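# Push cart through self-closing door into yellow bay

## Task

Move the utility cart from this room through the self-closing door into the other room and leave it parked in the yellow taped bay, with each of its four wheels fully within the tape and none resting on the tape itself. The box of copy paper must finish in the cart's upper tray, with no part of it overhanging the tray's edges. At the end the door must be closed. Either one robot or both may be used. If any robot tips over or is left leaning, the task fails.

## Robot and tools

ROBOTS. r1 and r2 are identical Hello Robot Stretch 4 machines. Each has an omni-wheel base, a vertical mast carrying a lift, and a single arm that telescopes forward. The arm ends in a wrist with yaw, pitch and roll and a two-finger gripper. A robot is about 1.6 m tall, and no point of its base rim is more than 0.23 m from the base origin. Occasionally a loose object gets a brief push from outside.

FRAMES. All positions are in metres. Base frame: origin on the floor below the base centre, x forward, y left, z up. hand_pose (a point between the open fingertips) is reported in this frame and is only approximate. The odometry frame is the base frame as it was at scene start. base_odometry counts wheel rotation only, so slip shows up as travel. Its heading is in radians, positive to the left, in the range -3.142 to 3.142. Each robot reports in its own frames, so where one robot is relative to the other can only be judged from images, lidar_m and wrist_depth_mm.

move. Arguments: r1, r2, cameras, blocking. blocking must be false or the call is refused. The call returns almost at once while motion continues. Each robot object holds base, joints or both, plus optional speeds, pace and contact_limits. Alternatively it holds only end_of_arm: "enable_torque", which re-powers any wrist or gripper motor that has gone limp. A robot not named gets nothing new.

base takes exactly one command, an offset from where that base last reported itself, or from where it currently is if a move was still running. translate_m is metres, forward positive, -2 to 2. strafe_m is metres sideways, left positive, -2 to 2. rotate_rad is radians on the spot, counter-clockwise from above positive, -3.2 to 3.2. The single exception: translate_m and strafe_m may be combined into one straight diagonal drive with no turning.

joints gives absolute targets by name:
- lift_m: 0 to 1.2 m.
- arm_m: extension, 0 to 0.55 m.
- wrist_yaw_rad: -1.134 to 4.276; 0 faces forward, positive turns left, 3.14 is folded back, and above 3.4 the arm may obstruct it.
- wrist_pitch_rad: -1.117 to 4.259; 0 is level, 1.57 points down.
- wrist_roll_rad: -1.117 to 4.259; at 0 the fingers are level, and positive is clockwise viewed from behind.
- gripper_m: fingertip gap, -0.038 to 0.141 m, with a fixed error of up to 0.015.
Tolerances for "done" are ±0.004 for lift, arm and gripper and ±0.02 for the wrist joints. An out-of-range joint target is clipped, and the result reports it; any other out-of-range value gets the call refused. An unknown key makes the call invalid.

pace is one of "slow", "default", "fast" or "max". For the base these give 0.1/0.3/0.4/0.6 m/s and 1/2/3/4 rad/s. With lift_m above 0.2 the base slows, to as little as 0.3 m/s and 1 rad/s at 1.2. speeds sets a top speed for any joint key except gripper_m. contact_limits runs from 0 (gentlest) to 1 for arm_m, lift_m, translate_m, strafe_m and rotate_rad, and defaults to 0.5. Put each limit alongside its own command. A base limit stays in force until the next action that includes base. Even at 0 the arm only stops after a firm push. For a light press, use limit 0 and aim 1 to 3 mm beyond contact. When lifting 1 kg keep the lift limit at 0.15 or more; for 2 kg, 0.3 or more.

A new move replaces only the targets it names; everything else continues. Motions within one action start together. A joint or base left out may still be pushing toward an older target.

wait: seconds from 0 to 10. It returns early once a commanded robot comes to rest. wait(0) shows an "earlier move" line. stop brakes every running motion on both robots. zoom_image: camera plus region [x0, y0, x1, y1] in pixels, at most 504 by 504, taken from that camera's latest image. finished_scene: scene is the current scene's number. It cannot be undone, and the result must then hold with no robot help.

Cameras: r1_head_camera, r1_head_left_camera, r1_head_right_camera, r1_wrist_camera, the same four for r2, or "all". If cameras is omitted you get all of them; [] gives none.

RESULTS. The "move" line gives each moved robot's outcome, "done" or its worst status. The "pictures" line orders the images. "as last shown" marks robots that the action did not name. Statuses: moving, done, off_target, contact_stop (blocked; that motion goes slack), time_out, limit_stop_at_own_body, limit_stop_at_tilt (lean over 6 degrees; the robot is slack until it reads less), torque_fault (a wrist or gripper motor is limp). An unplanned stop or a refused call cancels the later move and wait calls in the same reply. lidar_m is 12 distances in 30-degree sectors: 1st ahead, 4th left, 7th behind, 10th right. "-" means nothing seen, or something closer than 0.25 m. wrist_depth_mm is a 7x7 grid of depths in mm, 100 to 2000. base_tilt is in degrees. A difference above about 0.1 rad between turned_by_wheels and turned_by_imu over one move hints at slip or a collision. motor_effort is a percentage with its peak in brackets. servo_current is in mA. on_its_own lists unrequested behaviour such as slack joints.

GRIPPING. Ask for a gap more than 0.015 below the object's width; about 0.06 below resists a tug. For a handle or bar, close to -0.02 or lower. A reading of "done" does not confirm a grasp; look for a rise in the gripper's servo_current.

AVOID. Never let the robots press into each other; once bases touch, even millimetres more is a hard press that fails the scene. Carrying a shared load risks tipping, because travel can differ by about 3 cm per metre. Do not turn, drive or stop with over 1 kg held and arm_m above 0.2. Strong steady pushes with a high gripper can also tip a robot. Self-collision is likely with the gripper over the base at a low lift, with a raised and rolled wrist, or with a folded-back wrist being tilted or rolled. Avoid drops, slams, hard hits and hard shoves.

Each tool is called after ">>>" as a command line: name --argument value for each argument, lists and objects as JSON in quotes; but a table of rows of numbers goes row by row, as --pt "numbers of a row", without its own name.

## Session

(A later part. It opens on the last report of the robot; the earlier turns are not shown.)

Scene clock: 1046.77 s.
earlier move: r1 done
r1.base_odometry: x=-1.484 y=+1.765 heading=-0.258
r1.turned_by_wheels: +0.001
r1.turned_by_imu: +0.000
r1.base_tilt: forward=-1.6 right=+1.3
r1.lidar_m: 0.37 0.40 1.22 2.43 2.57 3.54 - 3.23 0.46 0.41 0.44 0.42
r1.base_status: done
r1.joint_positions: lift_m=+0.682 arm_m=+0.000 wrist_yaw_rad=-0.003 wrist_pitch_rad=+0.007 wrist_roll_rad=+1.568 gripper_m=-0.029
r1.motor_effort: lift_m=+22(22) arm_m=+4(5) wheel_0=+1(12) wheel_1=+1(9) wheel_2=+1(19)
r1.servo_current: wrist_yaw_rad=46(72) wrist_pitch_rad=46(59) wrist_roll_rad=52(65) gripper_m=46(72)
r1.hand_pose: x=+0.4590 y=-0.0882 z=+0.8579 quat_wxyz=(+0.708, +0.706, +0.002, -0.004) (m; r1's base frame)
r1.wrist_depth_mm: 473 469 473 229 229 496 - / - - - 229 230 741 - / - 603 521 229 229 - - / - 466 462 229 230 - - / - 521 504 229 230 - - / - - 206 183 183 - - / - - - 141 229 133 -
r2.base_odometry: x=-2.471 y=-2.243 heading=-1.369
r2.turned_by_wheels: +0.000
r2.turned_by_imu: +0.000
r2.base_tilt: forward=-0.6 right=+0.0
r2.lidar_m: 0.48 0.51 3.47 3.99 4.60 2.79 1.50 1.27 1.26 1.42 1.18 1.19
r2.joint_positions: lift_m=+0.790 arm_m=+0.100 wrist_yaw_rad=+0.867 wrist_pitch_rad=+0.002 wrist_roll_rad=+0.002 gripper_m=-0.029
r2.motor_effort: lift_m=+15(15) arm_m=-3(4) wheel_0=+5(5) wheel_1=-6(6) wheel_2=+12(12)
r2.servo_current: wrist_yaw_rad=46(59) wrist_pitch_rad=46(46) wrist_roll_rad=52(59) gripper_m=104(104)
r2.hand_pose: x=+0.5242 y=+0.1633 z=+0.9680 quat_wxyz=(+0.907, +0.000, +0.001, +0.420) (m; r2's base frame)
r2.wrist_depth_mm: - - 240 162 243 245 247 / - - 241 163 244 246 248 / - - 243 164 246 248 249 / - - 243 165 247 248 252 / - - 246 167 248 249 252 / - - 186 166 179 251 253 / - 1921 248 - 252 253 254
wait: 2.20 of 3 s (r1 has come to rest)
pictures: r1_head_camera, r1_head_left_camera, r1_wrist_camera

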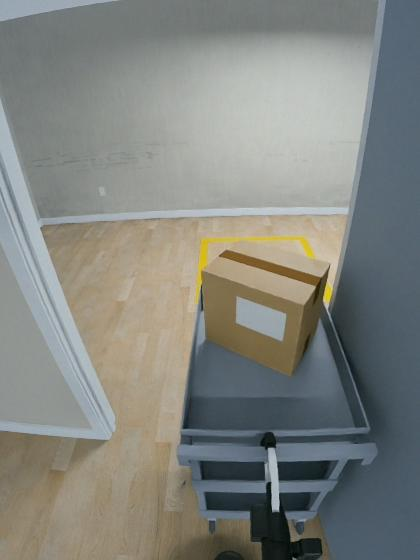

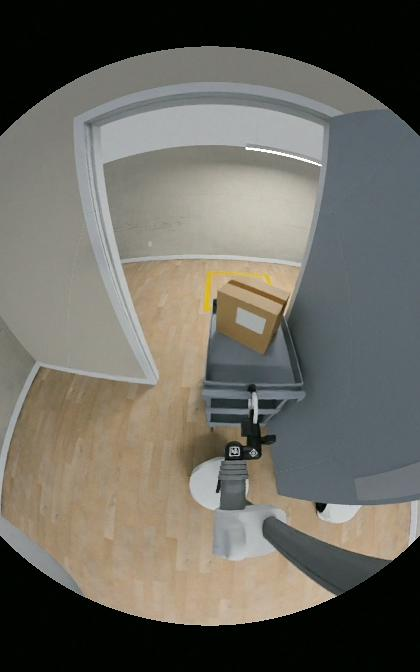

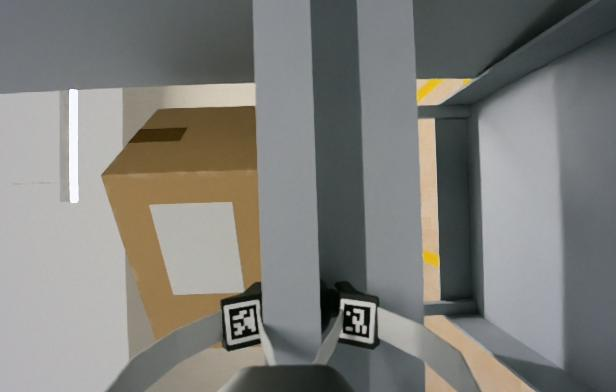

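>>> move --blocking false --r1 '{"base":{"translate_m":0.3},"contact_limits":{"translate_m":0.35}}' --cameras '[]'

>>> wait --seconds 3 --cameras '["r1_wrist_camera","r1_head_camera","r1_head_left_camera"]'

Scene clock: 1057.30 s.
move: r1 moving
r1.turned_by_wheels: +0.000
r1.turned_by_imu: +0.000
r1.base_status: translate_m moving
r1.motor_effort: lift_m=+22(22) arm_m=+4(4) wheel_0=+8(9) wheel_1=+7(8) wheel_2=-11(13)
r1.contact_limits: translate_m 0.35
r2.motor_effort: lift_m=+15(15) arm_m=-4(4) wheel_0=+5(5) wheel_1=-6(6) wheel_2=+12(12)
pictures: none

Scene clock: 1059.47 s.
earlier move: r1 done
r1.base_odometry: x=-1.194 y=+1.688 heading=-0.258
r1.turned_by_wheels: +0.000
r1.turned_by_imu: +0.000
r1.base_tilt: forward=-1.6 right=+1.3
r1.lidar_m: 0.39 0.42 0.83 2.20 2.58 3.49 - 3.71 0.43 0.38 0.40 0.41
r1.base_status: done
r1.joint_positions: lift_m=+0.682 arm_m=+0.000 wrist_yaw_rad=-0.003 wrist_pitch_rad=+0.007 wrist_roll_rad=+1.568 gripper_m=-0.029
r1.motor_effort: lift_m=+22(22) arm_m=-4(4) wheel_0=+3(10) wheel_1=+2(8) wheel_2=+1(13)
r1.servo_current: wrist_yaw_rad=39(72) wrist_pitch_rad=52(59) wrist_roll_rad=59(65) gripper_m=52(59)
r1.contact_limits: translate_m 0.35
r1.hand_pose: x=+0.4590 y=-0.0882 z=+0.8579 quat_wxyz=(+0.708, +0.706, +0.002, -0.004) (m; r1's base frame)
r1.wrist_depth_mm: - - - 223 224 1661 - / - - - 223 224 809 - / - 525 488 226 226 - - / - 466 466 226 228 - - / - 530 512 227 229 - - / - - 206 185 182 - - / - - - 142 231 133 -
r2.base_odometry: x=-2.471 y=-2.243 heading=-1.369
r2.turned_by_wheels: +0.000
r2.turned_by_imu: +0.000
r2.base_tilt: forward=-0.7 right=+0.1
r2.lidar_m: 0.49 0.52 3.49 3.99 4.62 2.75 1.52 1.24 1.25 1.41 1.19 1.19
r2.joint_positions: lift_m=+0.790 arm_m=+0.100 wrist_yaw_rad=+0.867 wrist_pitch_rad=+0.002 wrist_roll_rad=+0.002 gripper_m=-0.029
r2.motor_effort: lift_m=+15(15) arm_m=-3(4) wheel_0=+5(5) wheel_1=-6(6) wheel_2=+12(12)
r2.servo_current: wrist_yaw_rad=39(65) wrist_pitch_rad=39(52) wrist_roll_rad=52(59) gripper_m=91(104)
r2.hand_pose: x=+0.5242 y=+0.1633 z=+0.9680 quat_wxyz=(+0.907, +0.000, +0.001, +0.420) (m; r2's base frame)
r2.wrist_depth_mm: - - 239 162 243 244 247 / - - 240 163 244 247 247 / - - 242 165 245 249 249 / - - 243 165 247 249 250 / - - 245 167 249 249 252 / - - 185 166 179 253 253 / - 1983 248 - 252 252 255
wait: 2.17 of 3 s (r1 has come to rest)
pictures: r1_head_camera, r1_head_left_camera, r1_wrist_camera

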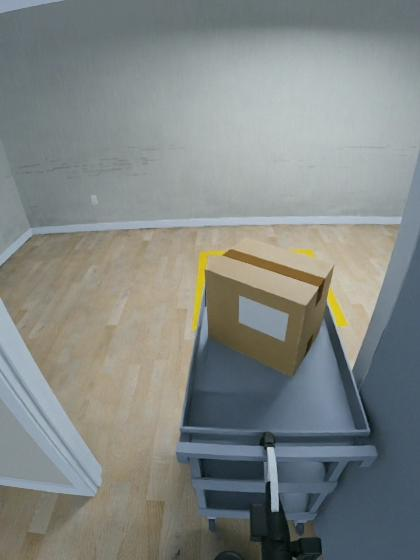

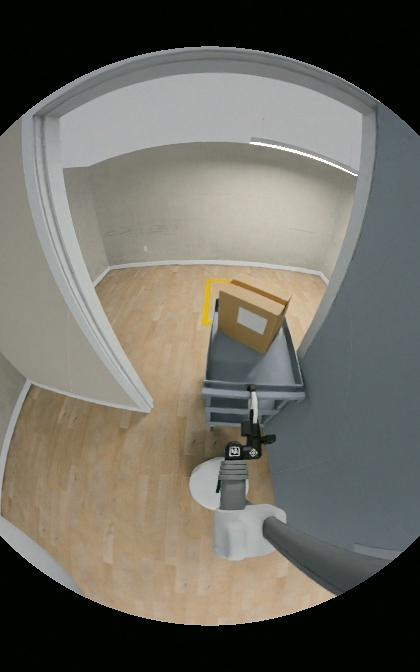

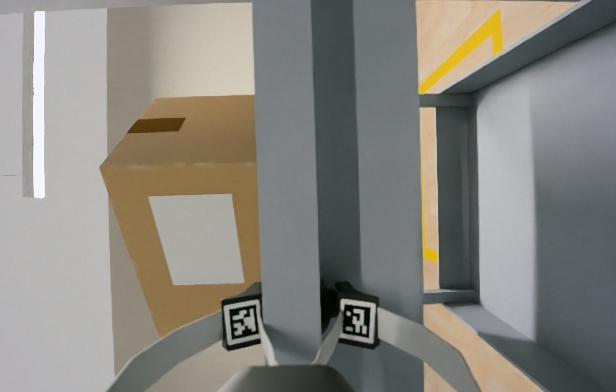

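>>> move --blocking false --r1 '{"base":{"translate_m":0.35,"strafe_m":0.02},"contact_limits":{"translate_m":0.35}}' --cameras '[]'

>>> wait --seconds 3 --cameras '["r1_wrist_camera","r1_head_camera","r1_head_left_camera"]'

Scene clock: 1066.37 s.
move: r1 moving
r1.turned_by_wheels: +0.000
r1.turned_by_imu: +0.000
r1.base_status: translate_m moving; strafe_m moving
r1.motor_effort: lift_m=+22(22) arm_m=+4(4) wheel_0=+10(10) wheel_1=+8(8) wheel_2=-11(11)
r1.contact_limits: translate_m 0.35
r2.motor_effort: lift_m=+15(15) arm_m=-3(4) wheel_0=+4(5) wheel_1=-6(6) wheel_2=+12(12)
pictures: none

Scene clock: 1068.50 s.
earlier move: r1 done
r1.base_odometry: x=-0.851 y=+1.619 heading=-0.258
r1.turned_by_wheels: +0.000
r1.turned_by_imu: -0.001
r1.base_tilt: forward=-1.6 right=+1.3
r1.lidar_m: 0.40 0.47 0.63 0.92 2.57 3.47 - 0.65 0.40 0.37 0.35 0.42
r1.base_status: done
r1.joint_positions: lift_m=+0.682 arm_m=+0.000 wrist_yaw_rad=-0.003 wrist_pitch_rad=+0.007 wrist_roll_rad=+1.568 gripper_m=-0.029
r1.motor_effort: lift_m=+22(22) arm_m=-4(4) wheel_0=+1(10) wheel_1=+1(9) wheel_2=-1(14)
r1.servo_current: wrist_yaw_rad=39(65) wrist_pitch_rad=46(59) wrist_roll_rad=46(65) gripper_m=52(59)
r1.contact_limits: translate_m 0.35
r1.hand_pose: x=+0.4591 y=-0.0882 z=+0.8579 quat_wxyz=(+0.708, +0.706, +0.002, -0.004) (m; r1's base frame)
r1.wrist_depth_mm: - - - 216 218 1661 - / - - - 220 221 - - / - 492 462 221 223 - - / - 477 469 224 226 - - / - 544 521 226 228 - - / - - 205 185 182 - - / - - - 137 232 133 -
r2.base_odometry: x=-2.471 y=-2.243 heading=-1.369
r2.turned_by_wheels: +0.000
r2.turned_by_imu: +0.000
r2.base_tilt: forward=-0.6 right=+0.0
r2.lidar_m: 0.50 0.50 3.47 3.99 4.62 2.73 1.49 1.25 1.25 1.41 1.20 1.18
r2.joint_positions: lift_m=+0.790 arm_m=+0.100 wrist_yaw_rad=+0.867 wrist_pitch_rad=+0.002 wrist_roll_rad=+0.002 gripper_m=-0.029
r2.motor_effort: lift_m=+15(15) arm_m=-4(4) wheel_0=+5(5) wheel_1=-5(6) wheel_2=+12(12)
r2.servo_current: wrist_yaw_rad=46(59) wrist_pitch_rad=33(52) wrist_roll_rad=46(59) gripper_m=98(104)
r2.hand_pose: x=+0.5242 y=+0.1633 z=+0.9680 quat_wxyz=(+0.907, +0.000, +0.001, +0.420) (m; r2's base frame)
r2.wrist_depth_mm: - - 240 162 243 245 246 / - - 242 163 244 246 248 / - - 243 164 246 248 249 / - - 243 166 247 249 250 / - - 246 167 247 249 251 / - - 186 167 179 252 253 / - 1921 247 - 252 252 255
wait: 2.13 of 3 s (r1 has come to rest)
pictures: r1_head_camera, r1_head_left_camera, r1_wrist_camera

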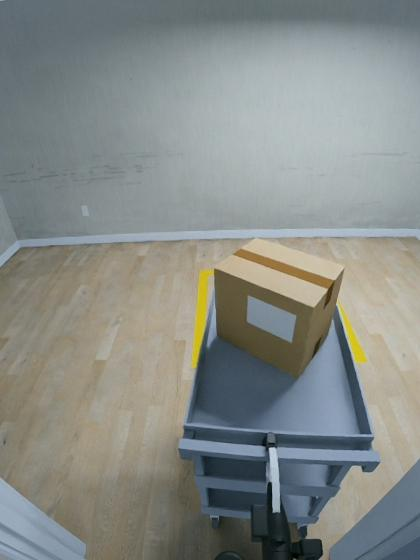

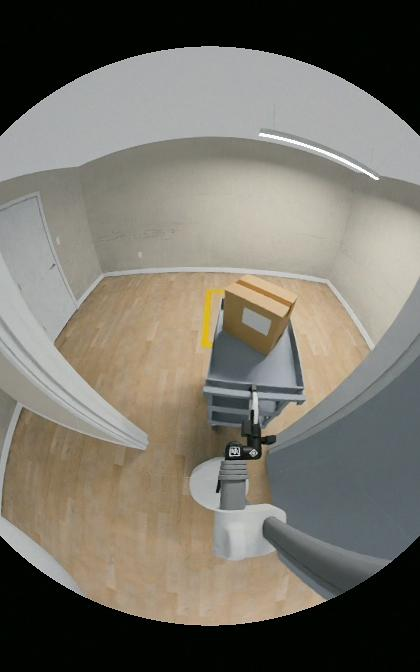

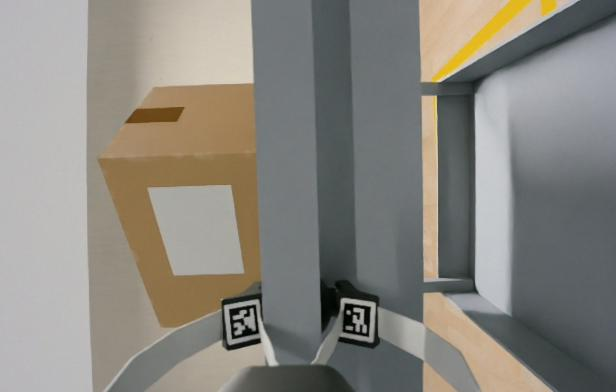

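>>> move --blocking false --r1 '{"base":{"translate_m":0.5,"strafe_m":-0.03},"contact_limits":{"translate_m":0.35}}' --cameras '[]'

>>> wait --seconds 4 --cameras '["r1_wrist_camera","r1_head_camera","r1_head_left_camera","r1_head_right_camera"]'

Scene clock: 1078.47 s.
move: r1 moving
r1.turned_by_wheels: +0.000
r1.turned_by_imu: +0.000
r1.base_status: translate_m moving; strafe_m moving
r1.motor_effort: lift_m=+22(22) arm_m=+4(4) wheel_0=+9(9) wheel_1=+5(7) wheel_2=-12(13)
r1.contact_limits: translate_m 0.35
r2.motor_effort: lift_m=+15(15) arm_m=-4(4) wheel_0=+5(5) wheel_1=-6(6) wheel_2=+12(12)
pictures: none

Scene clock: 1081.13 s.
earlier move: r1 done
r1.base_odometry: x=-0.375 y=+1.462 heading=-0.257
r1.turned_by_wheels: +0.000
r1.turned_by_imu: +0.001
r1.base_tilt: forward=-1.6 right=+1.3
r1.lidar_m: 0.39 0.43 2.57 0.63 0.61 3.56 - 0.48 0.38 0.56 2.35 0.41
r1.base_status: done
r1.joint_positions: lift_m=+0.682 arm_m=+0.000 wrist_yaw_rad=+0.000 wrist_pitch_rad=+0.007 wrist_roll_rad=+1.568 gripper_m=-0.029
r1.motor_effort: lift_m=+22(22) arm_m=+4(4) wheel_0=+5(11) wheel_1=+3(8) wheel_2=+2(13)
r1.servo_current: wrist_yaw_rad=39(72) wrist_pitch_rad=52(59) wrist_roll_rad=26(65) gripper_m=46(59)
r1.contact_limits: translate_m 0.35
r1.hand_pose: x=+0.4592 y=-0.0876 z=+0.8579 quat_wxyz=(+0.708, +0.706, +0.002, -0.003) (m; r1's base frame)
r1.wrist_depth_mm: - - - 206 209 1756 - / - - 539 212 213 - - / - 445 445 215 217 - - / - 480 477 220 222 - - / - - 539 223 226 - - / - - 208 185 183 1708 - / - - - 142 236 132 -
r2.base_odometry: x=-2.471 y=-2.243 heading=-1.369
r2.turned_by_wheels: +0.000
r2.turned_by_imu: +0.000
r2.base_tilt: forward=-0.6 right=+0.1
r2.lidar_m: 0.52 0.49 3.48 3.99 4.63 2.74 1.49 1.25 1.25 1.41 1.20 1.19
r2.joint_positions: lift_m=+0.790 arm_m=+0.100 wrist_yaw_rad=+0.867 wrist_pitch_rad=+0.002 wrist_roll_rad=+0.002 gripper_m=-0.029
r2.motor_effort: lift_m=+15(15) arm_m=-3(4) wheel_0=+5(5) wheel_1=-5(6) wheel_2=+12(12)
r2.servo_current: wrist_yaw_rad=52(59) wrist_pitch_rad=46(46) wrist_roll_rad=59(59) gripper_m=98(104)
r2.hand_pose: x=+0.5242 y=+0.1633 z=+0.9680 quat_wxyz=(+0.907, +0.000, +0.001, +0.420) (m; r2's base frame)
r2.wrist_depth_mm: - - 239 162 243 245 246 / - - 241 163 243 246 248 / - - 242 164 245 247 250 / - - 243 165 247 249 251 / - - 245 167 248 250 251 / - - 185 167 179 251 253 / - 1921 248 - 251 253 255
wait: 2.67 of 4 s (r1 has come to rest)
pictures: r1_head_camera, r1_head_left_camera, r1_head_right_camera, r1_wrist_camera

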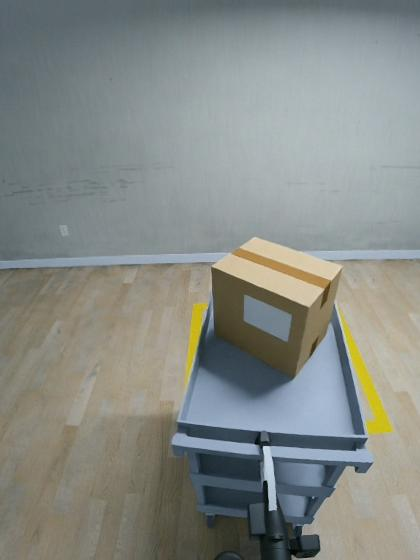

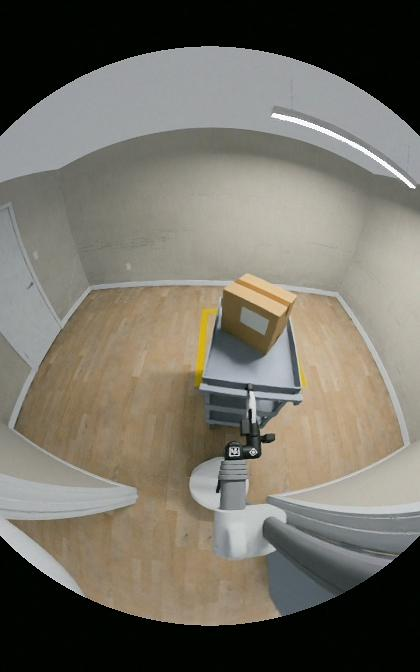

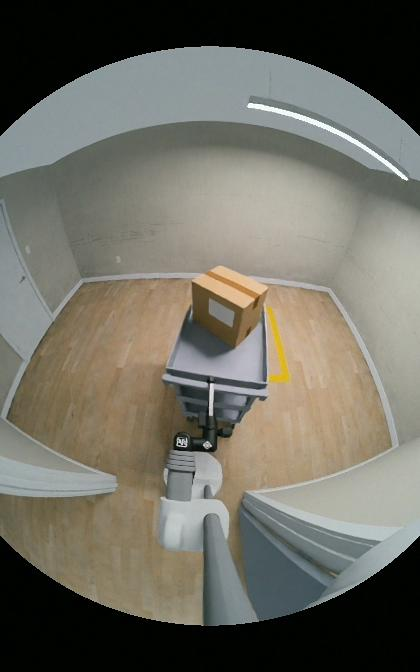

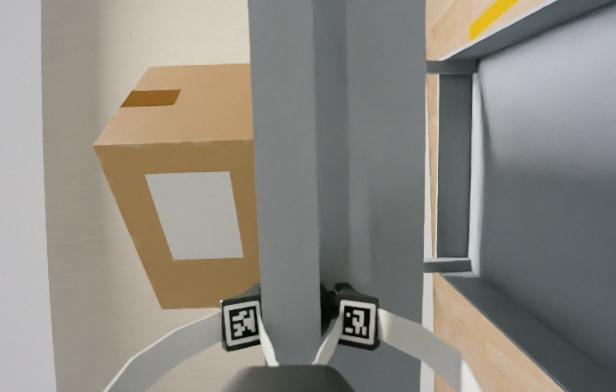

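>>> move --blocking false --r1 '{"base":{"translate_m":0.15,"strafe_m":-0.12},"contact_limits":{"translate_m":0.35}}' --cameras '[]'

>>> wait --seconds 3 --cameras '["r1_head_camera","r1_head_left_camera","r1_head_right_camera"]'

Scene clock: 1087.17 s.
move: r1 moving
r1.turned_by_wheels: +0.000
r1.turned_by_imu: +0.000
r1.base_status: translate_m moving; strafe_m moving
r1.motor_effort: lift_m=+22(22) arm_m=+4(4) wheel_0=+14(15) wheel_1=-3(4) wheel_2=-9(9)
r1.contact_limits: translate_m 0.35
r2.motor_effort: lift_m=+15(15) arm_m=-4(4) wheel_0=+5(5) wheel_1=-6(6) wheel_2=+12(12)
pictures: none

Scene clock: 1088.63 s.
earlier move: r1 done
r1.base_odometry: x=-0.260 y=+1.308 heading=-0.257
r1.turned_by_wheels: +0.000
r1.turned_by_imu: +0.000
r1.base_tilt: forward=-1.6 right=+1.3
r1.lidar_m: 0.38 0.39 2.68 1.13 0.79 3.67 1.21 0.38 0.39 1.14 2.22 0.41
r1.base_status: done
r1.joint_positions: lift_m=+0.682 arm_m=+0.000 wrist_yaw_rad=+0.000 wrist_pitch_rad=+0.007 wrist_roll_rad=+1.568 gripper_m=-0.029
r1.motor_effort: lift_m=+22(22) arm_m=-4(4) wheel_0=+2(15) wheel_1=-2(5) wheel_2=+1(9)
r1.servo_current: wrist_yaw_rad=46(59) wrist_pitch_rad=46(59) wrist_roll_rad=46(65) gripper_m=52(59)
r1.contact_limits: translate_m 0.35
r1.hand_pose: x=+0.4593 y=-0.0873 z=+0.8579 quat_wxyz=(+0.708, +0.706, +0.003, -0.002) (m; r1's base frame)
r1.wrist_depth_mm: - - - 236 237 1808 1160 / - - - 234 236 1808 - / - - 574 233 235 - - / - 466 462 231 232 - - / - 504 496 229 231 - - / - - 517 185 183 - - / - - 591 142 229 133 -
r2.base_odometry: x=-2.471 y=-2.243 heading=-1.369
r2.turned_by_wheels: +0.000
r2.turned_by_imu: +0.000
r2.base_tilt: forward=-0.6 right=+0.0
r2.lidar_m: 0.48 0.49 3.48 3.99 4.65 2.71 1.51 1.26 1.27 1.43 1.19 1.18
r2.joint_positions: lift_m=+0.790 arm_m=+0.100 wrist_yaw_rad=+0.867 wrist_pitch_rad=+0.002 wrist_roll_rad=+0.002 gripper_m=-0.029
r2.motor_effort: lift_m=+15(15) arm_m=-4(4) wheel_0=+5(5) wheel_1=-6(6) wheel_2=+12(12)
r2.servo_current: wrist_yaw_rad=59(59) wrist_pitch_rad=39(52) wrist_roll_rad=46(65) gripper_m=98(104)
r2.hand_pose: x=+0.5242 y=+0.1633 z=+0.9680 quat_wxyz=(+0.907, +0.000, +0.001, +0.420) (m; r2's base frame)
r2.wrist_depth_mm: - - 239 162 242 245 246 / - - 242 163 245 246 247 / - - 243 164 246 248 249 / - - 243 165 247 249 250 / - - 245 167 249 250 251 / - - 185 167 179 252 253 / - 1921 246 - 251 252 254
wait: 1.47 of 3 s (r1 has come to rest)
pictures: r1_head_camera, r1_head_left_camera, r1_head_right_camera

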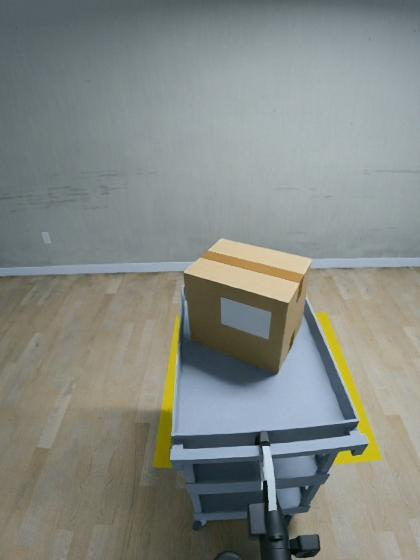

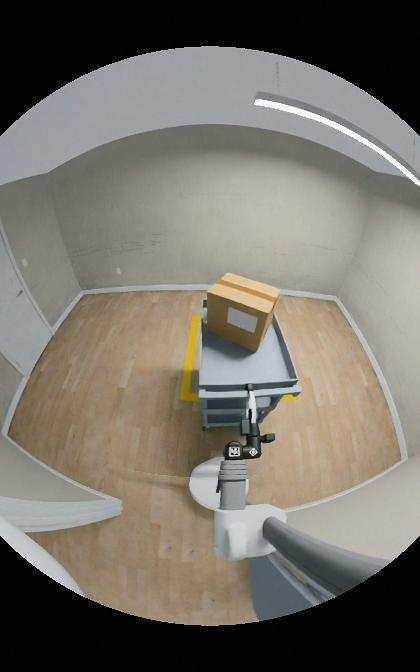

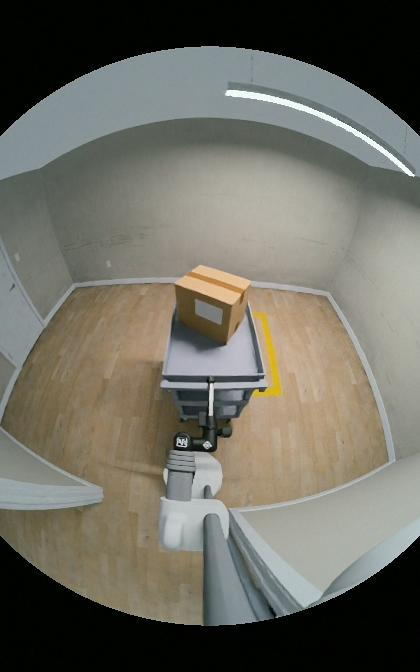

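>>> move --blocking false --r1 '{"base":{"translate_m":0.4,"strafe_m":0.01},"contact_limits":{"translate_m":0.35}}' --cameras '[]'

>>> wait --seconds 3 --cameras '["r1_head_camera","r1_head_left_camera","r1_head_right_camera"]'

Scene clock: 1098.37 s.
move: r1 moving
r1.turned_by_wheels: +0.000
r1.turned_by_imu: +0.000
r1.base_status: translate_m moving; strafe_m moving
r1.motor_effort: lift_m=+22(22) arm_m=+4(4) wheel_0=+6(9) wheel_1=+6(7) wheel_2=-12(12)
r1.contact_limits: translate_m 0.35
r2.motor_effort: lift_m=+15(15) arm_m=-3(4) wheel_0=+5(5) wheel_1=-6(6) wheel_2=+12(12)
pictures: none

Scene clock: 1100.70 s.
earlier move: r1 done
r1.base_odometry: x=+0.129 y=+1.216 heading=-0.257
r1.turned_by_wheels: +0.000
r1.turned_by_imu: -0.002
r1.base_tilt: forward=-1.6 right=+1.3
r1.lidar_m: 0.38 0.41 2.70 2.58 0.98 1.01 0.91 0.73 0.98 2.12 2.22 0.44
r1.base_status: done
r1.joint_positions: lift_m=+0.682 arm_m=+0.000 wrist_yaw_rad=-0.003 wrist_pitch_rad=+0.007 wrist_roll_rad=+1.568 gripper_m=-0.029
r1.motor_effort: lift_m=+22(22) arm_m=+4(4) wheel_0=-1(9) wheel_1=+1(8) wheel_2=+0(14)
r1.servo_current: wrist_yaw_rad=52(65) wrist_pitch_rad=52(59) wrist_roll_rad=39(65) gripper_m=52(65)
r1.contact_limits: translate_m 0.35
r1.hand_pose: x=+0.4589 y=-0.0884 z=+0.8579 quat_wxyz=(+0.708, +0.706, +0.001, -0.004) (m; r1's base frame)
r1.wrist_depth_mm: - - - 241 241 1661 1182 / - - - 237 240 1576 - / - - 564 235 236 - - / - 466 462 233 233 - - / - 480 492 229 232 - - / - 525 205 183 183 - - / - 138 183 136 225 132 -
r2.base_odometry: x=-2.471 y=-2.243 heading=-1.369
r2.turned_by_wheels: +0.000
r2.turned_by_imu: +0.000
r2.base_tilt: forward=-0.7 right=+0.0
r2.lidar_m: 0.53 0.49 3.49 3.99 4.62 2.73 1.48 1.26 1.25 1.43 1.20 1.19
r2.joint_positions: lift_m=+0.790 arm_m=+0.100 wrist_yaw_rad=+0.867 wrist_pitch_rad=+0.002 wrist_roll_rad=+0.002 gripper_m=-0.029
r2.motor_effort: lift_m=+15(15) arm_m=-4(4) wheel_0=+5(5) wheel_1=-6(6) wheel_2=+12(12)
r2.servo_current: wrist_yaw_rad=39(65) wrist_pitch_rad=46(46) wrist_roll_rad=46(65) gripper_m=98(104)
r2.hand_pose: x=+0.5242 y=+0.1633 z=+0.9680 quat_wxyz=(+0.907, +0.000, +0.001, +0.420) (m; r2's base frame)
r2.wrist_depth_mm: - - 240 162 243 245 247 / - - 242 163 245 247 247 / - - 242 164 246 247 249 / - - 245 165 247 248 251 / - - 245 166 249 250 252 / - - 185 167 179 251 253 / - 1921 246 - 252 253 255
wait: 2.33 of 3 s (r1 has come to rest)
pictures: r1_head_camera, r1_head_left_camera, r1_head_right_camera

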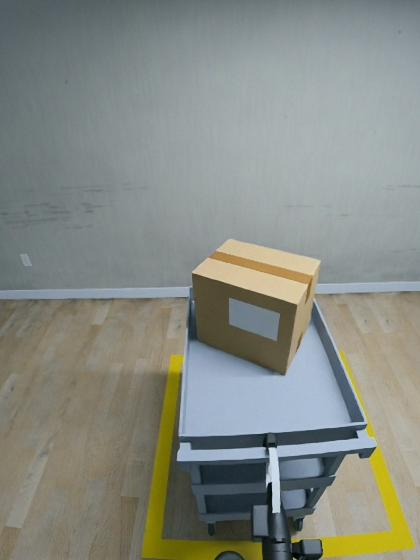

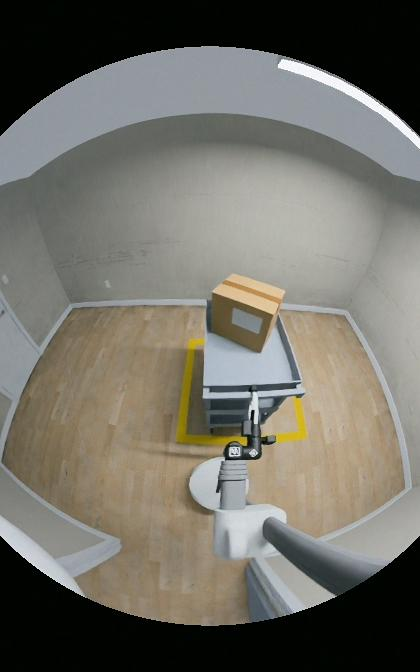

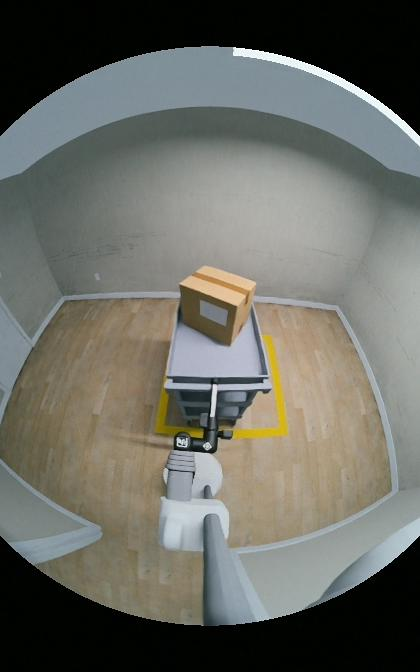

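>>> move --blocking false --r1 '{"base":{"translate_m":0.2,"strafe_m":0.0},"contact_limits":{"translate_m":0.35},"pace":"slow"}' --cameras '[]'

>>> wait --seconds 3 --cameras '["r1_head_camera","r1_head_left_camera","r1_head_right_camera"]'

>>> zoom_image --camera "r1_head_left_camera" --region '[160, 320, 320, 480]'

>>> zoom_image --camera "r1_head_right_camera" --region '[140, 320, 300, 480]'

Scene clock: 1110.30 s.
move: r1 moving
r1.turned_by_wheels: +0.000
r1.turned_by_imu: +0.000
r1.base_status: translate_m moving; strafe_m moving
r1.motor_effort: lift_m=+22(22) arm_m=+4(4) wheel_0=+5(5) wheel_1=+6(6) wheel_2=-10(10)
r1.contact_limits: translate_m 0.35
r2.motor_effort: lift_m=+15(15) arm_m=-3(4) wheel_0=+5(5) wheel_1=-6(6) wheel_2=+12(12)
pictures: none

Scene clock: 1113.07 s.
earlier move: r1 done
r1.base_odometry: x=+0.323 y=+1.165 heading=-0.257
r1.turned_by_wheels: +0.000
r1.turned_by_imu: +0.000
r1.base_tilt: forward=-1.6 right=+1.3
r1.lidar_m: 0.38 0.40 2.69 2.56 1.25 1.13 1.04 0.90 1.28 2.12 2.20 0.44
r1.base_status: done
r1.joint_positions: lift_m=+0.682 arm_m=+0.000 wrist_yaw_rad=-0.003 wrist_pitch_rad=+0.007 wrist_roll_rad=+1.568 gripper_m=-0.029
r1.motor_effort: lift_m=+22(22) arm_m=+4(4) wheel_0=+3(7) wheel_1=+3(7) wheel_2=-2(10)
r1.servo_current: wrist_yaw_rad=52(72) wrist_pitch_rad=46(59) wrist_roll_rad=52(65) gripper_m=46(65)
r1.contact_limits: translate_m 0.35
r1.hand_pose: x=+0.4589 y=-0.0884 z=+0.8579 quat_wxyz=(+0.708, +0.706, +0.001, -0.004) (m; r1's base frame)
r1.wrist_depth_mm: - - - 236 238 1537 1229 / - - - 236 238 1661 - / - 544 544 234 235 - - / - 459 459 232 233 - - / - 488 492 229 230 - - / - 530 206 184 182 - - / - 139 181 136 227 133 -
r2.base_odometry: x=-2.471 y=-2.243 heading=-1.369
r2.turned_by_wheels: +0.000
r2.turned_by_imu: +0.000
r2.base_tilt: forward=-0.6 right=+0.0
r2.lidar_m: 0.49 0.51 3.48 3.97 4.62 2.71 1.49 1.24 1.26 1.42 1.18 1.19
r2.joint_positions: lift_m=+0.790 arm_m=+0.100 wrist_yaw_rad=+0.867 wrist_pitch_rad=+0.002 wrist_roll_rad=+0.002 gripper_m=-0.029
r2.motor_effort: lift_m=+15(15) arm_m=-4(4) wheel_0=+4(5) wheel_1=-6(6) wheel_2=+12(12)
r2.servo_current: wrist_yaw_rad=52(65) wrist_pitch_rad=39(46) wrist_roll_rad=46(59) gripper_m=98(104)
r2.hand_pose: x=+0.5242 y=+0.1633 z=+0.9680 quat_wxyz=(+0.907, +0.000, +0.001, +0.420) (m; r2's base frame)
r2.wrist_depth_mm: - - 239 162 243 245 246 / - - 242 163 244 247 248 / - - 242 165 246 246 250 / - - 244 165 246 250 250 / - - 244 167 249 250 251 / - - 185 167 179 252 253 / - 1808 247 - 251 253 254
wait: 2.77 of 3 s (r1 has come to rest)
pictures: r1_head_camera, r1_head_left_camera, r1_head_right_camera

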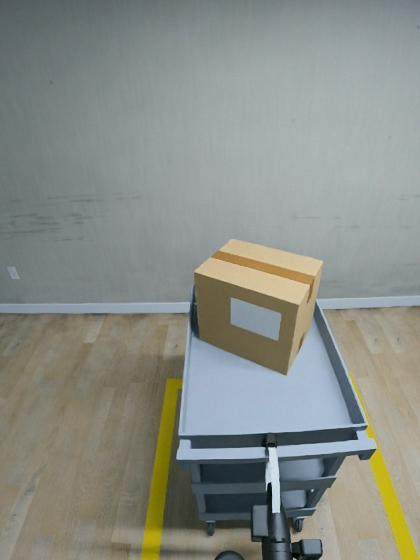

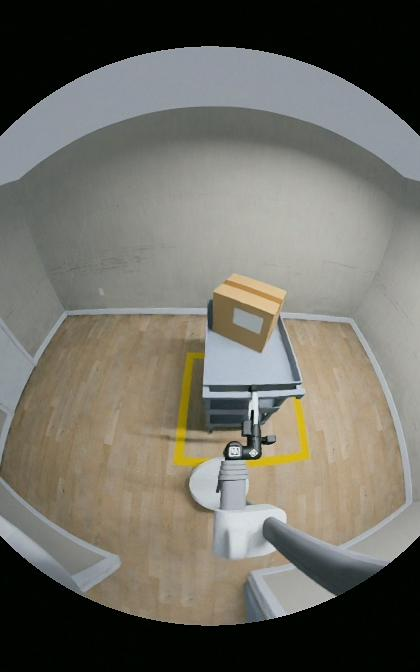

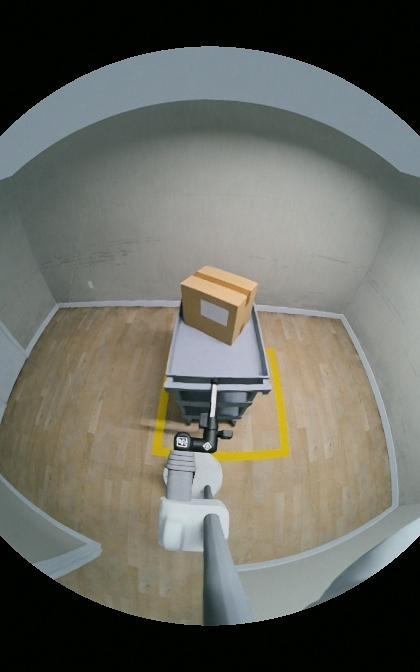

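Scaled by 3.150 from the camera's 420x672 image, which has a finer 600x960 frame.

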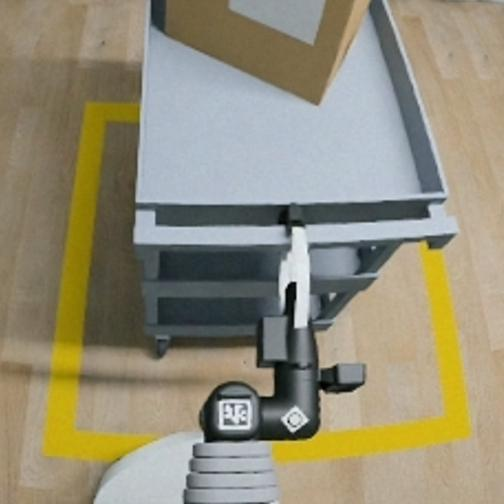

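Scaled by 3.150 from the camera's 420x672 image, which has a finer 600x960 frame.

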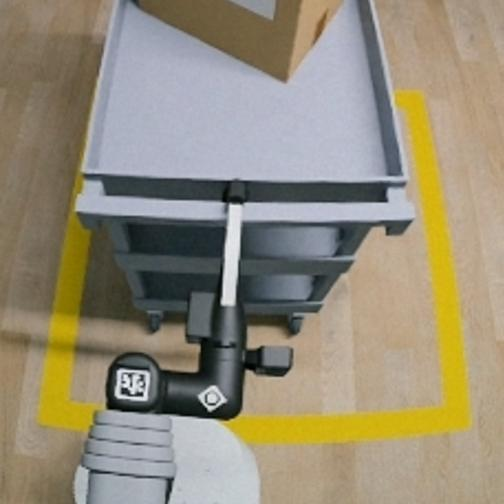

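>>> move --blocking false --r1 '{"joints":{"gripper_m":0.141}}' --cameras '[]'

>>> wait --seconds 2 --cameras '[]'

>>> move --blocking false --r1 '{"base":{"translate_m":-0.35},"pace":"slow"}' --r2 '{"base":{"translate_m":-0.1455,"strafe_m":0.0545},"joints":{"wrist_yaw_rad":0.727},"pace":"slow","speeds":{"wrist_yaw_rad":0.09}}' --cameras '[]'

>>> wait --seconds 5 --cameras '["r1_head_camera","r1_wrist_camera","r2_head_camera","r2_head_left_camera"]'

Scene clock: 1120.97 s.
move: r1 moving
r1.turned_by_wheels: +0.000
r1.turned_by_imu: +0.000
r1.joint_status: gripper_m moving
r1.motor_effort: lift_m=+22(22) arm_m=+4(4) wheel_0=+4(4) wheel_1=+3(3) wheel_2=-2(2)
r1.contact_limits: translate_m 0.35
r2.motor_effort: lift_m=+15(15) arm_m=-4(4) wheel_0=+4(5) wheel_1=-5(6) wheel_2=+12(12)
pictures: none

Scene clock: 1122.97 s.
earlier move: r1 done
r1.turned_by_wheels: +0.000
r1.turned_by_imu: +0.000
r1.joint_status: all done
r1.motor_effort: lift_m=+21(22) arm_m=+4(4) wheel_0=+4(5) wheel_1=+3(3) wheel_2=-1(2)
r1.contact_limits: translate_m 0.35
r2.turned_by_wheels: +0.000
r2.turned_by_imu: +0.000
r2.motor_effort: lift_m=+15(15) arm_m=-4(4) wheel_0=+5(5) wheel_1=-6(6) wheel_2=+12(12)
wait: 2.00 s; at rest by 1.97 s
pictures: none

Scene clock: 1123.47 s.
move: r1 moving; r2 moving
r1.turned_by_wheels: +0.000
r1.turned_by_imu: +0.000
r1.base_status: translate_m moving
r1.motor_effort: lift_m=+21(22) arm_m=+4(4) wheel_0=-3(6) wheel_1=-3(4) wheel_2=+5(6)
r2.turned_by_wheels: +0.000
r2.turned_by_imu: +0.000
r2.base_status: translate_m moving; strafe_m moving
r2.joint_status: wrist_yaw_rad moving
r2.motor_effort: lift_m=+15(15) arm_m=-4(4) wheel_0=-11(11) wheel_1=-7(8) wheel_2=+15(16)
pictures: none

Scene clock: 1126.40 s.
earlier move: r1 moving; r2 done
r1.base_odometry: x=+0.039 y=+1.240 heading=-0.257
r1.turned_by_wheels: +0.000
r1.turned_by_imu: +0.000
r1.base_tilt: forward=-1.5 right=+1.3
r1.lidar_m: 0.68 2.28 2.68 2.35 0.92 3.97 - 0.64 0.85 2.10 2.20 0.72
r1.base_status: translate_m moving
r1.joint_positions: lift_m=+0.682 arm_m=+0.000 wrist_yaw_rad=-0.003 wrist_pitch_rad=+0.005 wrist_roll_rad=+1.568 gripper_m=+0.141
r1.measured_speeds: translate_m=-0.099 strafe_m=-0.001 rotate_rad=+0.002 lift_m=+0.000 arm_m=+0.000 wrist_yaw_rad=+0.000 wrist_pitch_rad=+0.000 wrist_roll_rad=+0.000
r1.motor_effort: lift_m=+21(22) arm_m=+4(4) wheel_0=-4(8) wheel_1=-3(7) wheel_2=+5(7)
r1.servo_current: wrist_yaw_rad=46(65) wrist_pitch_rad=39(52) wrist_roll_rad=39(65) gripper_m=46(46)
r1.hand_pose: x=+0.4590 y=-0.0882 z=+0.8586 quat_wxyz=(+0.708, +0.706, +0.001, -0.003) (m; r1's base frame)
r1.wrist_depth_mm: - - - - - 1661 1160 / - - - 549 - 668 559 / - - 946 878 - - 544 / - - 778 535 - - 544 / - - 798 525 - - 535 / - 193 866 469 187 196 535 / - - - 142 - - 530
r2.base_odometry: x=-2.446 y=-2.090 heading=-1.368
r2.turned_by_wheels: +0.001
r2.turned_by_imu: -0.324
r2.base_tilt: forward=-0.5 right=+0.1
r2.lidar_m: 0.51 0.49 3.41 3.47 4.43 4.46 2.19 1.45 1.34 1.35 1.46 1.32
r2.base_status: done
r2.joint_positions: lift_m=+0.790 arm_m=+0.100 wrist_yaw_rad=+0.724 wrist_pitch_rad=+0.002 wrist_roll_rad=+0.001 gripper_m=-0.029
r2.joint_status: all done
r2.motor_effort: lift_m=+15(15) arm_m=-9(9) wheel_0=+1(24) wheel_1=-6(21) wheel_2=+19(28)
r2.servo_current: wrist_yaw_rad=52(156) wrist_pitch_rad=46(46) wrist_roll_rad=39(59) gripper_m=91(104)
r2.hand_pose: x=+0.5451 y=+0.1256 z=+0.9680 quat_wxyz=(+0.935, +0.000, +0.001, +0.354) (m; r2's base frame)
r2.wrist_depth_mm: - 204 220 166 307 366 - / - 205 221 170 307 366 - / - 206 222 169 307 366 - / - 207 222 170 303 368 - / - - 224 171 303 362 - / - - 211 168 178 375 - / - - 219 - 322 355 -
wait: 2.93 of 5 s (r2 has come to rest)
pictures: r1_head_camera, r1_wrist_camera, r2_head_camera, r2_head_left_camera

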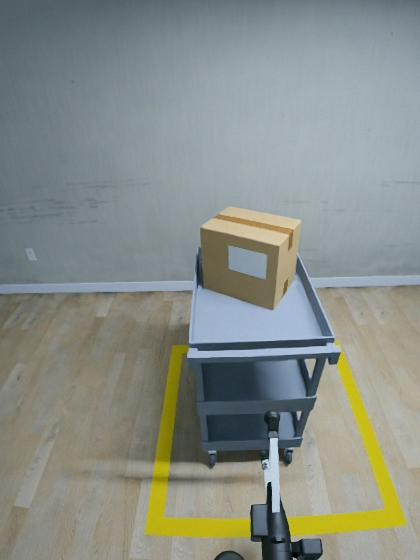

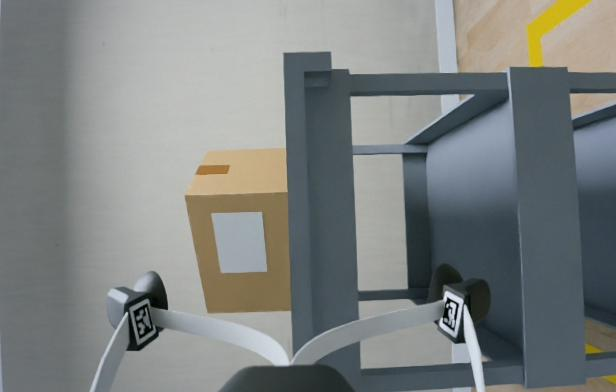

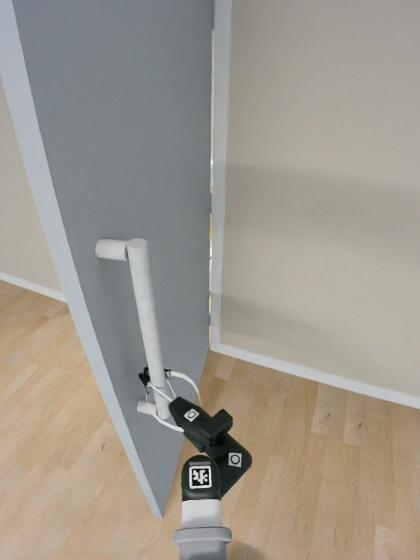

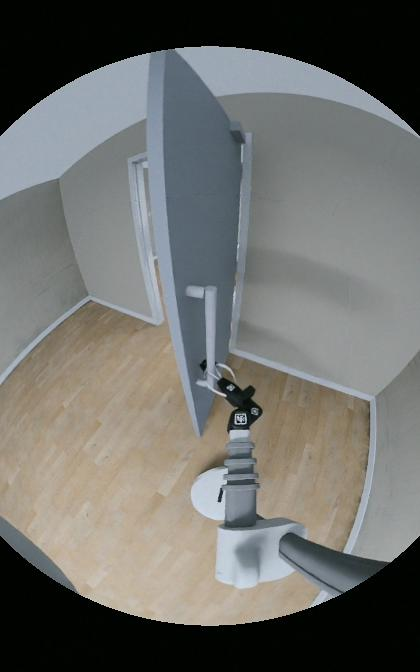

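>>> move --blocking false --r2 '{"base":{"translate_m":0.09,"strafe_m":-0.065},"joints":{"wrist_yaw_rad":1.17},"pace":"slow","speeds":{"wrist_yaw_rad":0.4}}' --cameras '[]'

>>> wait --seconds 3 --cameras '["r2_wrist_camera","r2_head_camera","r2_head_left_camera"]'

Scene clock: 1148.87 s.
earlier move: r1 done
move: r2 moving
r1.turned_by_wheels: +0.000
r1.turned_by_imu: +0.000
r1.base_status: done
r1.motor_effort: lift_m=+21(22) arm_m=+4(4) wheel_0=-4(4) wheel_1=-1(2) wheel_2=+2(2)
r2.turned_by_wheels: -0.001
r2.turned_by_imu: -0.001
r2.base_status: translate_m moving; strafe_m moving
r2.joint_status: wrist_yaw_rad moving
r2.motor_effort: lift_m=+15(15) arm_m=-9(9) wheel_0=-1(8) wheel_1=-14(14) wheel_2=+0(18)
pictures: none

Scene clock: 1150.67 s.
earlier move: r2 done
r1.base_odometry: x=-0.016 y=+1.254 heading=-0.257
r1.turned_by_wheels: +0.000
r1.turned_by_imu: +0.000
r1.base_tilt: forward=-1.6 right=+1.3
r1.lidar_m: 0.74 2.35 2.69 2.15 0.91 3.80 1.14 0.59 0.76 2.12 2.21 0.77
r1.base_status: done
r1.joint_positions: lift_m=+0.682 arm_m=+0.000 wrist_yaw_rad=-0.003 wrist_pitch_rad=+0.005 wrist_roll_rad=+1.568 gripper_m=+0.141
r1.motor_effort: lift_m=+21(22) arm_m=+4(4) wheel_0=-4(4) wheel_1=-2(2) wheel_2=+2(2)
r1.servo_current: wrist_yaw_rad=46(72) wrist_pitch_rad=46(52) wrist_roll_rad=46(65) gripper_m=46(46)
r1.hand_pose: x=+0.4590 y=-0.0882 z=+0.8586 quat_wxyz=(+0.708, +0.706, +0.001, -0.003) (m; r1's base frame)
r1.wrist_depth_mm: - - - - - 1808 1138 / - - - - - 1708 1160 / - - - 603 - - 603 / - - 842 809 - - 591 / - - 878 591 - - 591 / - 210 931 580 212 195 585 / - - - 143 - 1756 1138
r2.base_odometry: x=-2.491 y=-2.191 heading=-1.368
r2.turned_by_wheels: +0.002
r2.turned_by_imu: +0.002
r2.base_tilt: forward=-0.7 right=+0.0
r2.lidar_m: 0.73 0.46 3.41 3.49 4.48 4.58 2.14 1.42 1.30 1.34 1.30 1.24
r2.base_status: done
r2.joint_positions: lift_m=+0.790 arm_m=+0.100 wrist_yaw_rad=+1.174 wrist_pitch_rad=+0.002 wrist_roll_rad=+0.001 gripper_m=-0.029
r2.joint_status: all done
r2.motor_effort: lift_m=+15(15) arm_m=-7(9) wheel_0=+13(14) wheel_1=-4(16) wheel_2=-2(18)
r2.servo_current: wrist_yaw_rad=52(553) wrist_pitch_rad=39(46) wrist_roll_rad=59(65) gripper_m=98(104)
r2.hand_pose: x=+0.4632 y=+0.2321 z=+0.9680 quat_wxyz=(+0.833, +0.000, +0.001, +0.554) (m; r2's base frame)
r2.wrist_depth_mm: - - 239 163 245 248 251 / - - 239 164 246 250 252 / - - 241 164 248 250 254 / - - 242 167 249 252 255 / - - 243 165 250 253 256 / - - 186 165 180 255 257 / - - 246 - 252 257 259
wait: 1.80 of 3 s (r2 has come to rest)
pictures: r2_head_camera, r2_head_left_camera, r2_wrist_camera

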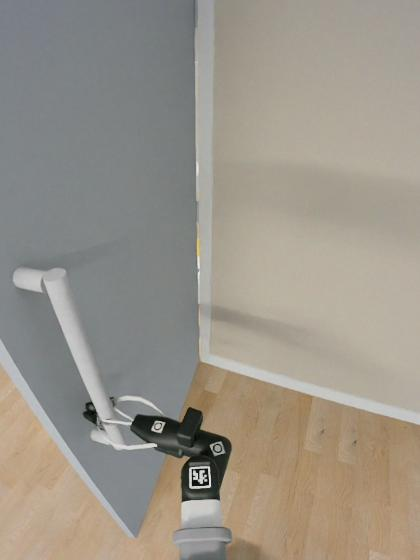

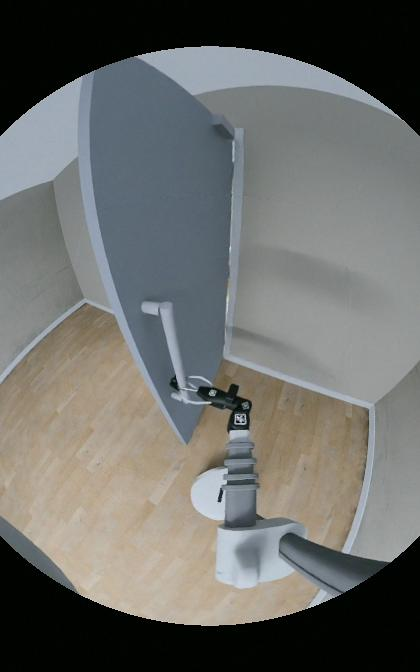

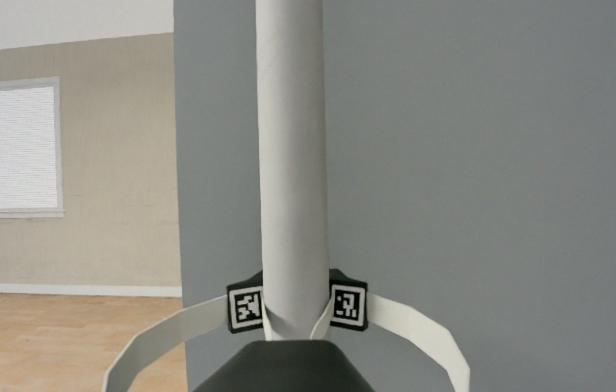

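>>> move --blocking false --r2 '{"base":{"translate_m":0.046,"strafe_m":0.19},"joints":{"wrist_yaw_rad":0.97},"pace":"slow","speeds":{"wrist_yaw_rad":0.1}}' --cameras '[]'

>>> wait --seconds 4 --cameras '["r2_head_left_camera"]'

>>> move --blocking false --r2 '{"base":{"translate_m":0.085,"strafe_m":0.177},"joints":{"wrist_yaw_rad":0.77},"pace":"slow","speeds":{"wrist_yaw_rad":0.1}}' --cameras '[]'

>>> wait --seconds 4 --cameras '["r2_head_left_camera","r2_wrist_camera"]'

Scene clock: 1169.27 s.
move: r2 moving
r2.turned_by_wheels: +0.001
r2.turned_by_imu: +0.001
r2.base_status: translate_m moving; strafe_m moving
r2.joint_status: wrist_yaw_rad moving
r2.motor_effort: lift_m=+15(15) arm_m=-6(7) wheel_0=+1(11) wheel_1=+10(10) wheel_2=-2(3)
pictures: none

Scene clock: 1171.97 s.
earlier move: r2 off_target
r1.turned_by_wheels: +0.000
r1.turned_by_imu: +0.000
r1.motor_effort: lift_m=+21(22) arm_m=+4(4) wheel_0=-4(4) wheel_1=-2(2) wheel_2=+2(2)
r2.turned_by_wheels: +0.001
r2.turned_by_imu: +0.006
r2.base_status: done
r2.joint_status: wrist_yaw_rad off_target (ended at +1.021, target +0.970)
r2.on_its_own: wrist_yaw_rad is at rest, and its servo_current (481 mA) is outside its rest range (0 to 104 mA)
r2.motor_effort: lift_m=+15(15) arm_m=+4(7) wheel_0=+13(16) wheel_1=+10(15) wheel_2=+0(6)
wait: 2.70 of 4 s (r2 has come to rest)
pictures: r2_head_left_camera

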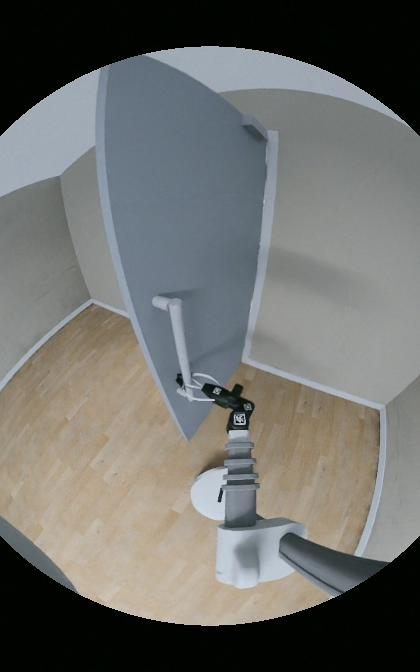

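Scene clock: 1172.47 s.
move: r2 moving
r1.turned_by_wheels: +0.000
r1.turned_by_imu: +0.000
r1.motor_effort: lift_m=+21(21) arm_m=+4(4) wheel_0=-3(4) wheel_1=-2(2) wheel_2=+2(2)
r2.turned_by_wheels: +0.002
r2.turned_by_imu: +0.002
r2.base_status: translate_m moving; strafe_m moving
r2.joint_status: wrist_yaw_rad moving
r2.motor_effort: lift_m=+15(15) arm_m=+4(4) wheel_0=+14(15) wheel_1=+16(16) wheel_2=-4(4)
pictures: none

Scene clock: 1175.20 s.
earlier move: r2 torque_fault
torque_fault: r2.wrist_yaw_rad switched itself off since the last result.
r1.base_odometry: x=-0.016 y=+1.254 heading=-0.257
r1.turned_by_wheels: +0.000
r1.turned_by_imu: +0.000
r1.base_tilt: forward=-1.5 right=+1.3
r1.lidar_m: 0.72 2.34 2.67 2.12 0.90 3.87 0.80 0.59 0.75 2.09 2.22 0.79
r1.joint_positions: lift_m=+0.682 arm_m=+0.000 wrist_yaw_rad=-0.003 wrist_pitch_rad=+0.005 wrist_roll_rad=+1.568 gripper_m=+0.141
r1.motor_effort: lift_m=+21(21) arm_m=+4(4) wheel_0=-3(5) wheel_1=-2(2) wheel_2=+2(2)
r1.servo_current: wrist_yaw_rad=52(65) wrist_pitch_rad=46(52) wrist_roll_rad=39(65) gripper_m=46(52)
r1.hand_pose: x=+0.4590 y=-0.0882 z=+0.8586 quat_wxyz=(+0.708, +0.706, +0.001, -0.003) (m; r1's base frame)
r1.wrist_depth_mm: - - - - - 1808 1138 / - - - - - 1708 1138 / - - - 603 - - 597 / - - 854 820 - - 597 / - - 866 585 - - 591 / - 210 917 591 211 195 585 / - - - 142 - 1756 1118
r2.base_odometry: x=-2.105 y=-2.244 heading=-1.366
r2.turned_by_wheels: -0.002
r2.turned_by_imu: +0.012
r2.base_tilt: forward=-0.6 right=+0.1
r2.lidar_m: 0.61 0.49 3.03 3.09 4.04 4.51 2.64 1.82 1.70 1.73 1.36 1.17
r2.base_status: done
r2.joint_positions: lift_m=+0.790 arm_m=+0.100 wrist_yaw_rad=+1.027 wrist_pitch_rad=+0.002 wrist_roll_rad=+0.001 gripper_m=-0.029
r2.joint_status: wrist_yaw_rad torque_fault (moved +0.007 of -0.250)
r2.on_its_own: wrist_yaw_rad is off since a torque_fault, until you send "end_of_arm": "enable_torque" (your +0.770 is given up)
r2.motor_effort: lift_m=+15(15) arm_m=-3(4) wheel_0=-4(19) wheel_1=+0(18) wheel_2=+0(8)
r2.servo_current: wrist_yaw_rad=46(988) wrist_pitch_rad=39(46) wrist_roll_rad=46(65) gripper_m=91(98)
r2.hand_pose: x=+0.4949 y=+0.2015 z=+0.9680 quat_wxyz=(+0.871, +0.000, +0.001, +0.491) (m; r2's base frame)
r2.wrist_depth_mm: - - 253 161 230 220 213 / - - 255 163 231 223 213 / - - 257 165 232 224 216 / - - - 164 234 225 217 / - - - 165 236 226 218 / - - 185 166 181 225 219 / - - 260 - 236 224 220
wait: 2.73 of 4 s (r2 has come to rest)
pictures: r2_head_left_camera, r2_wrist_camera

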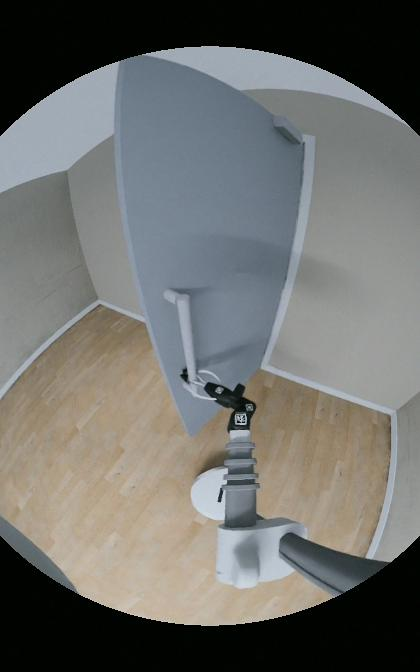

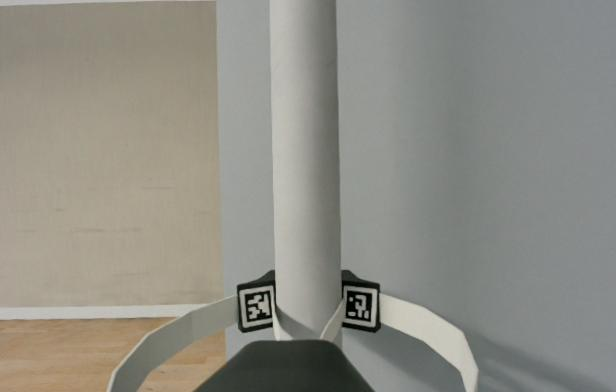

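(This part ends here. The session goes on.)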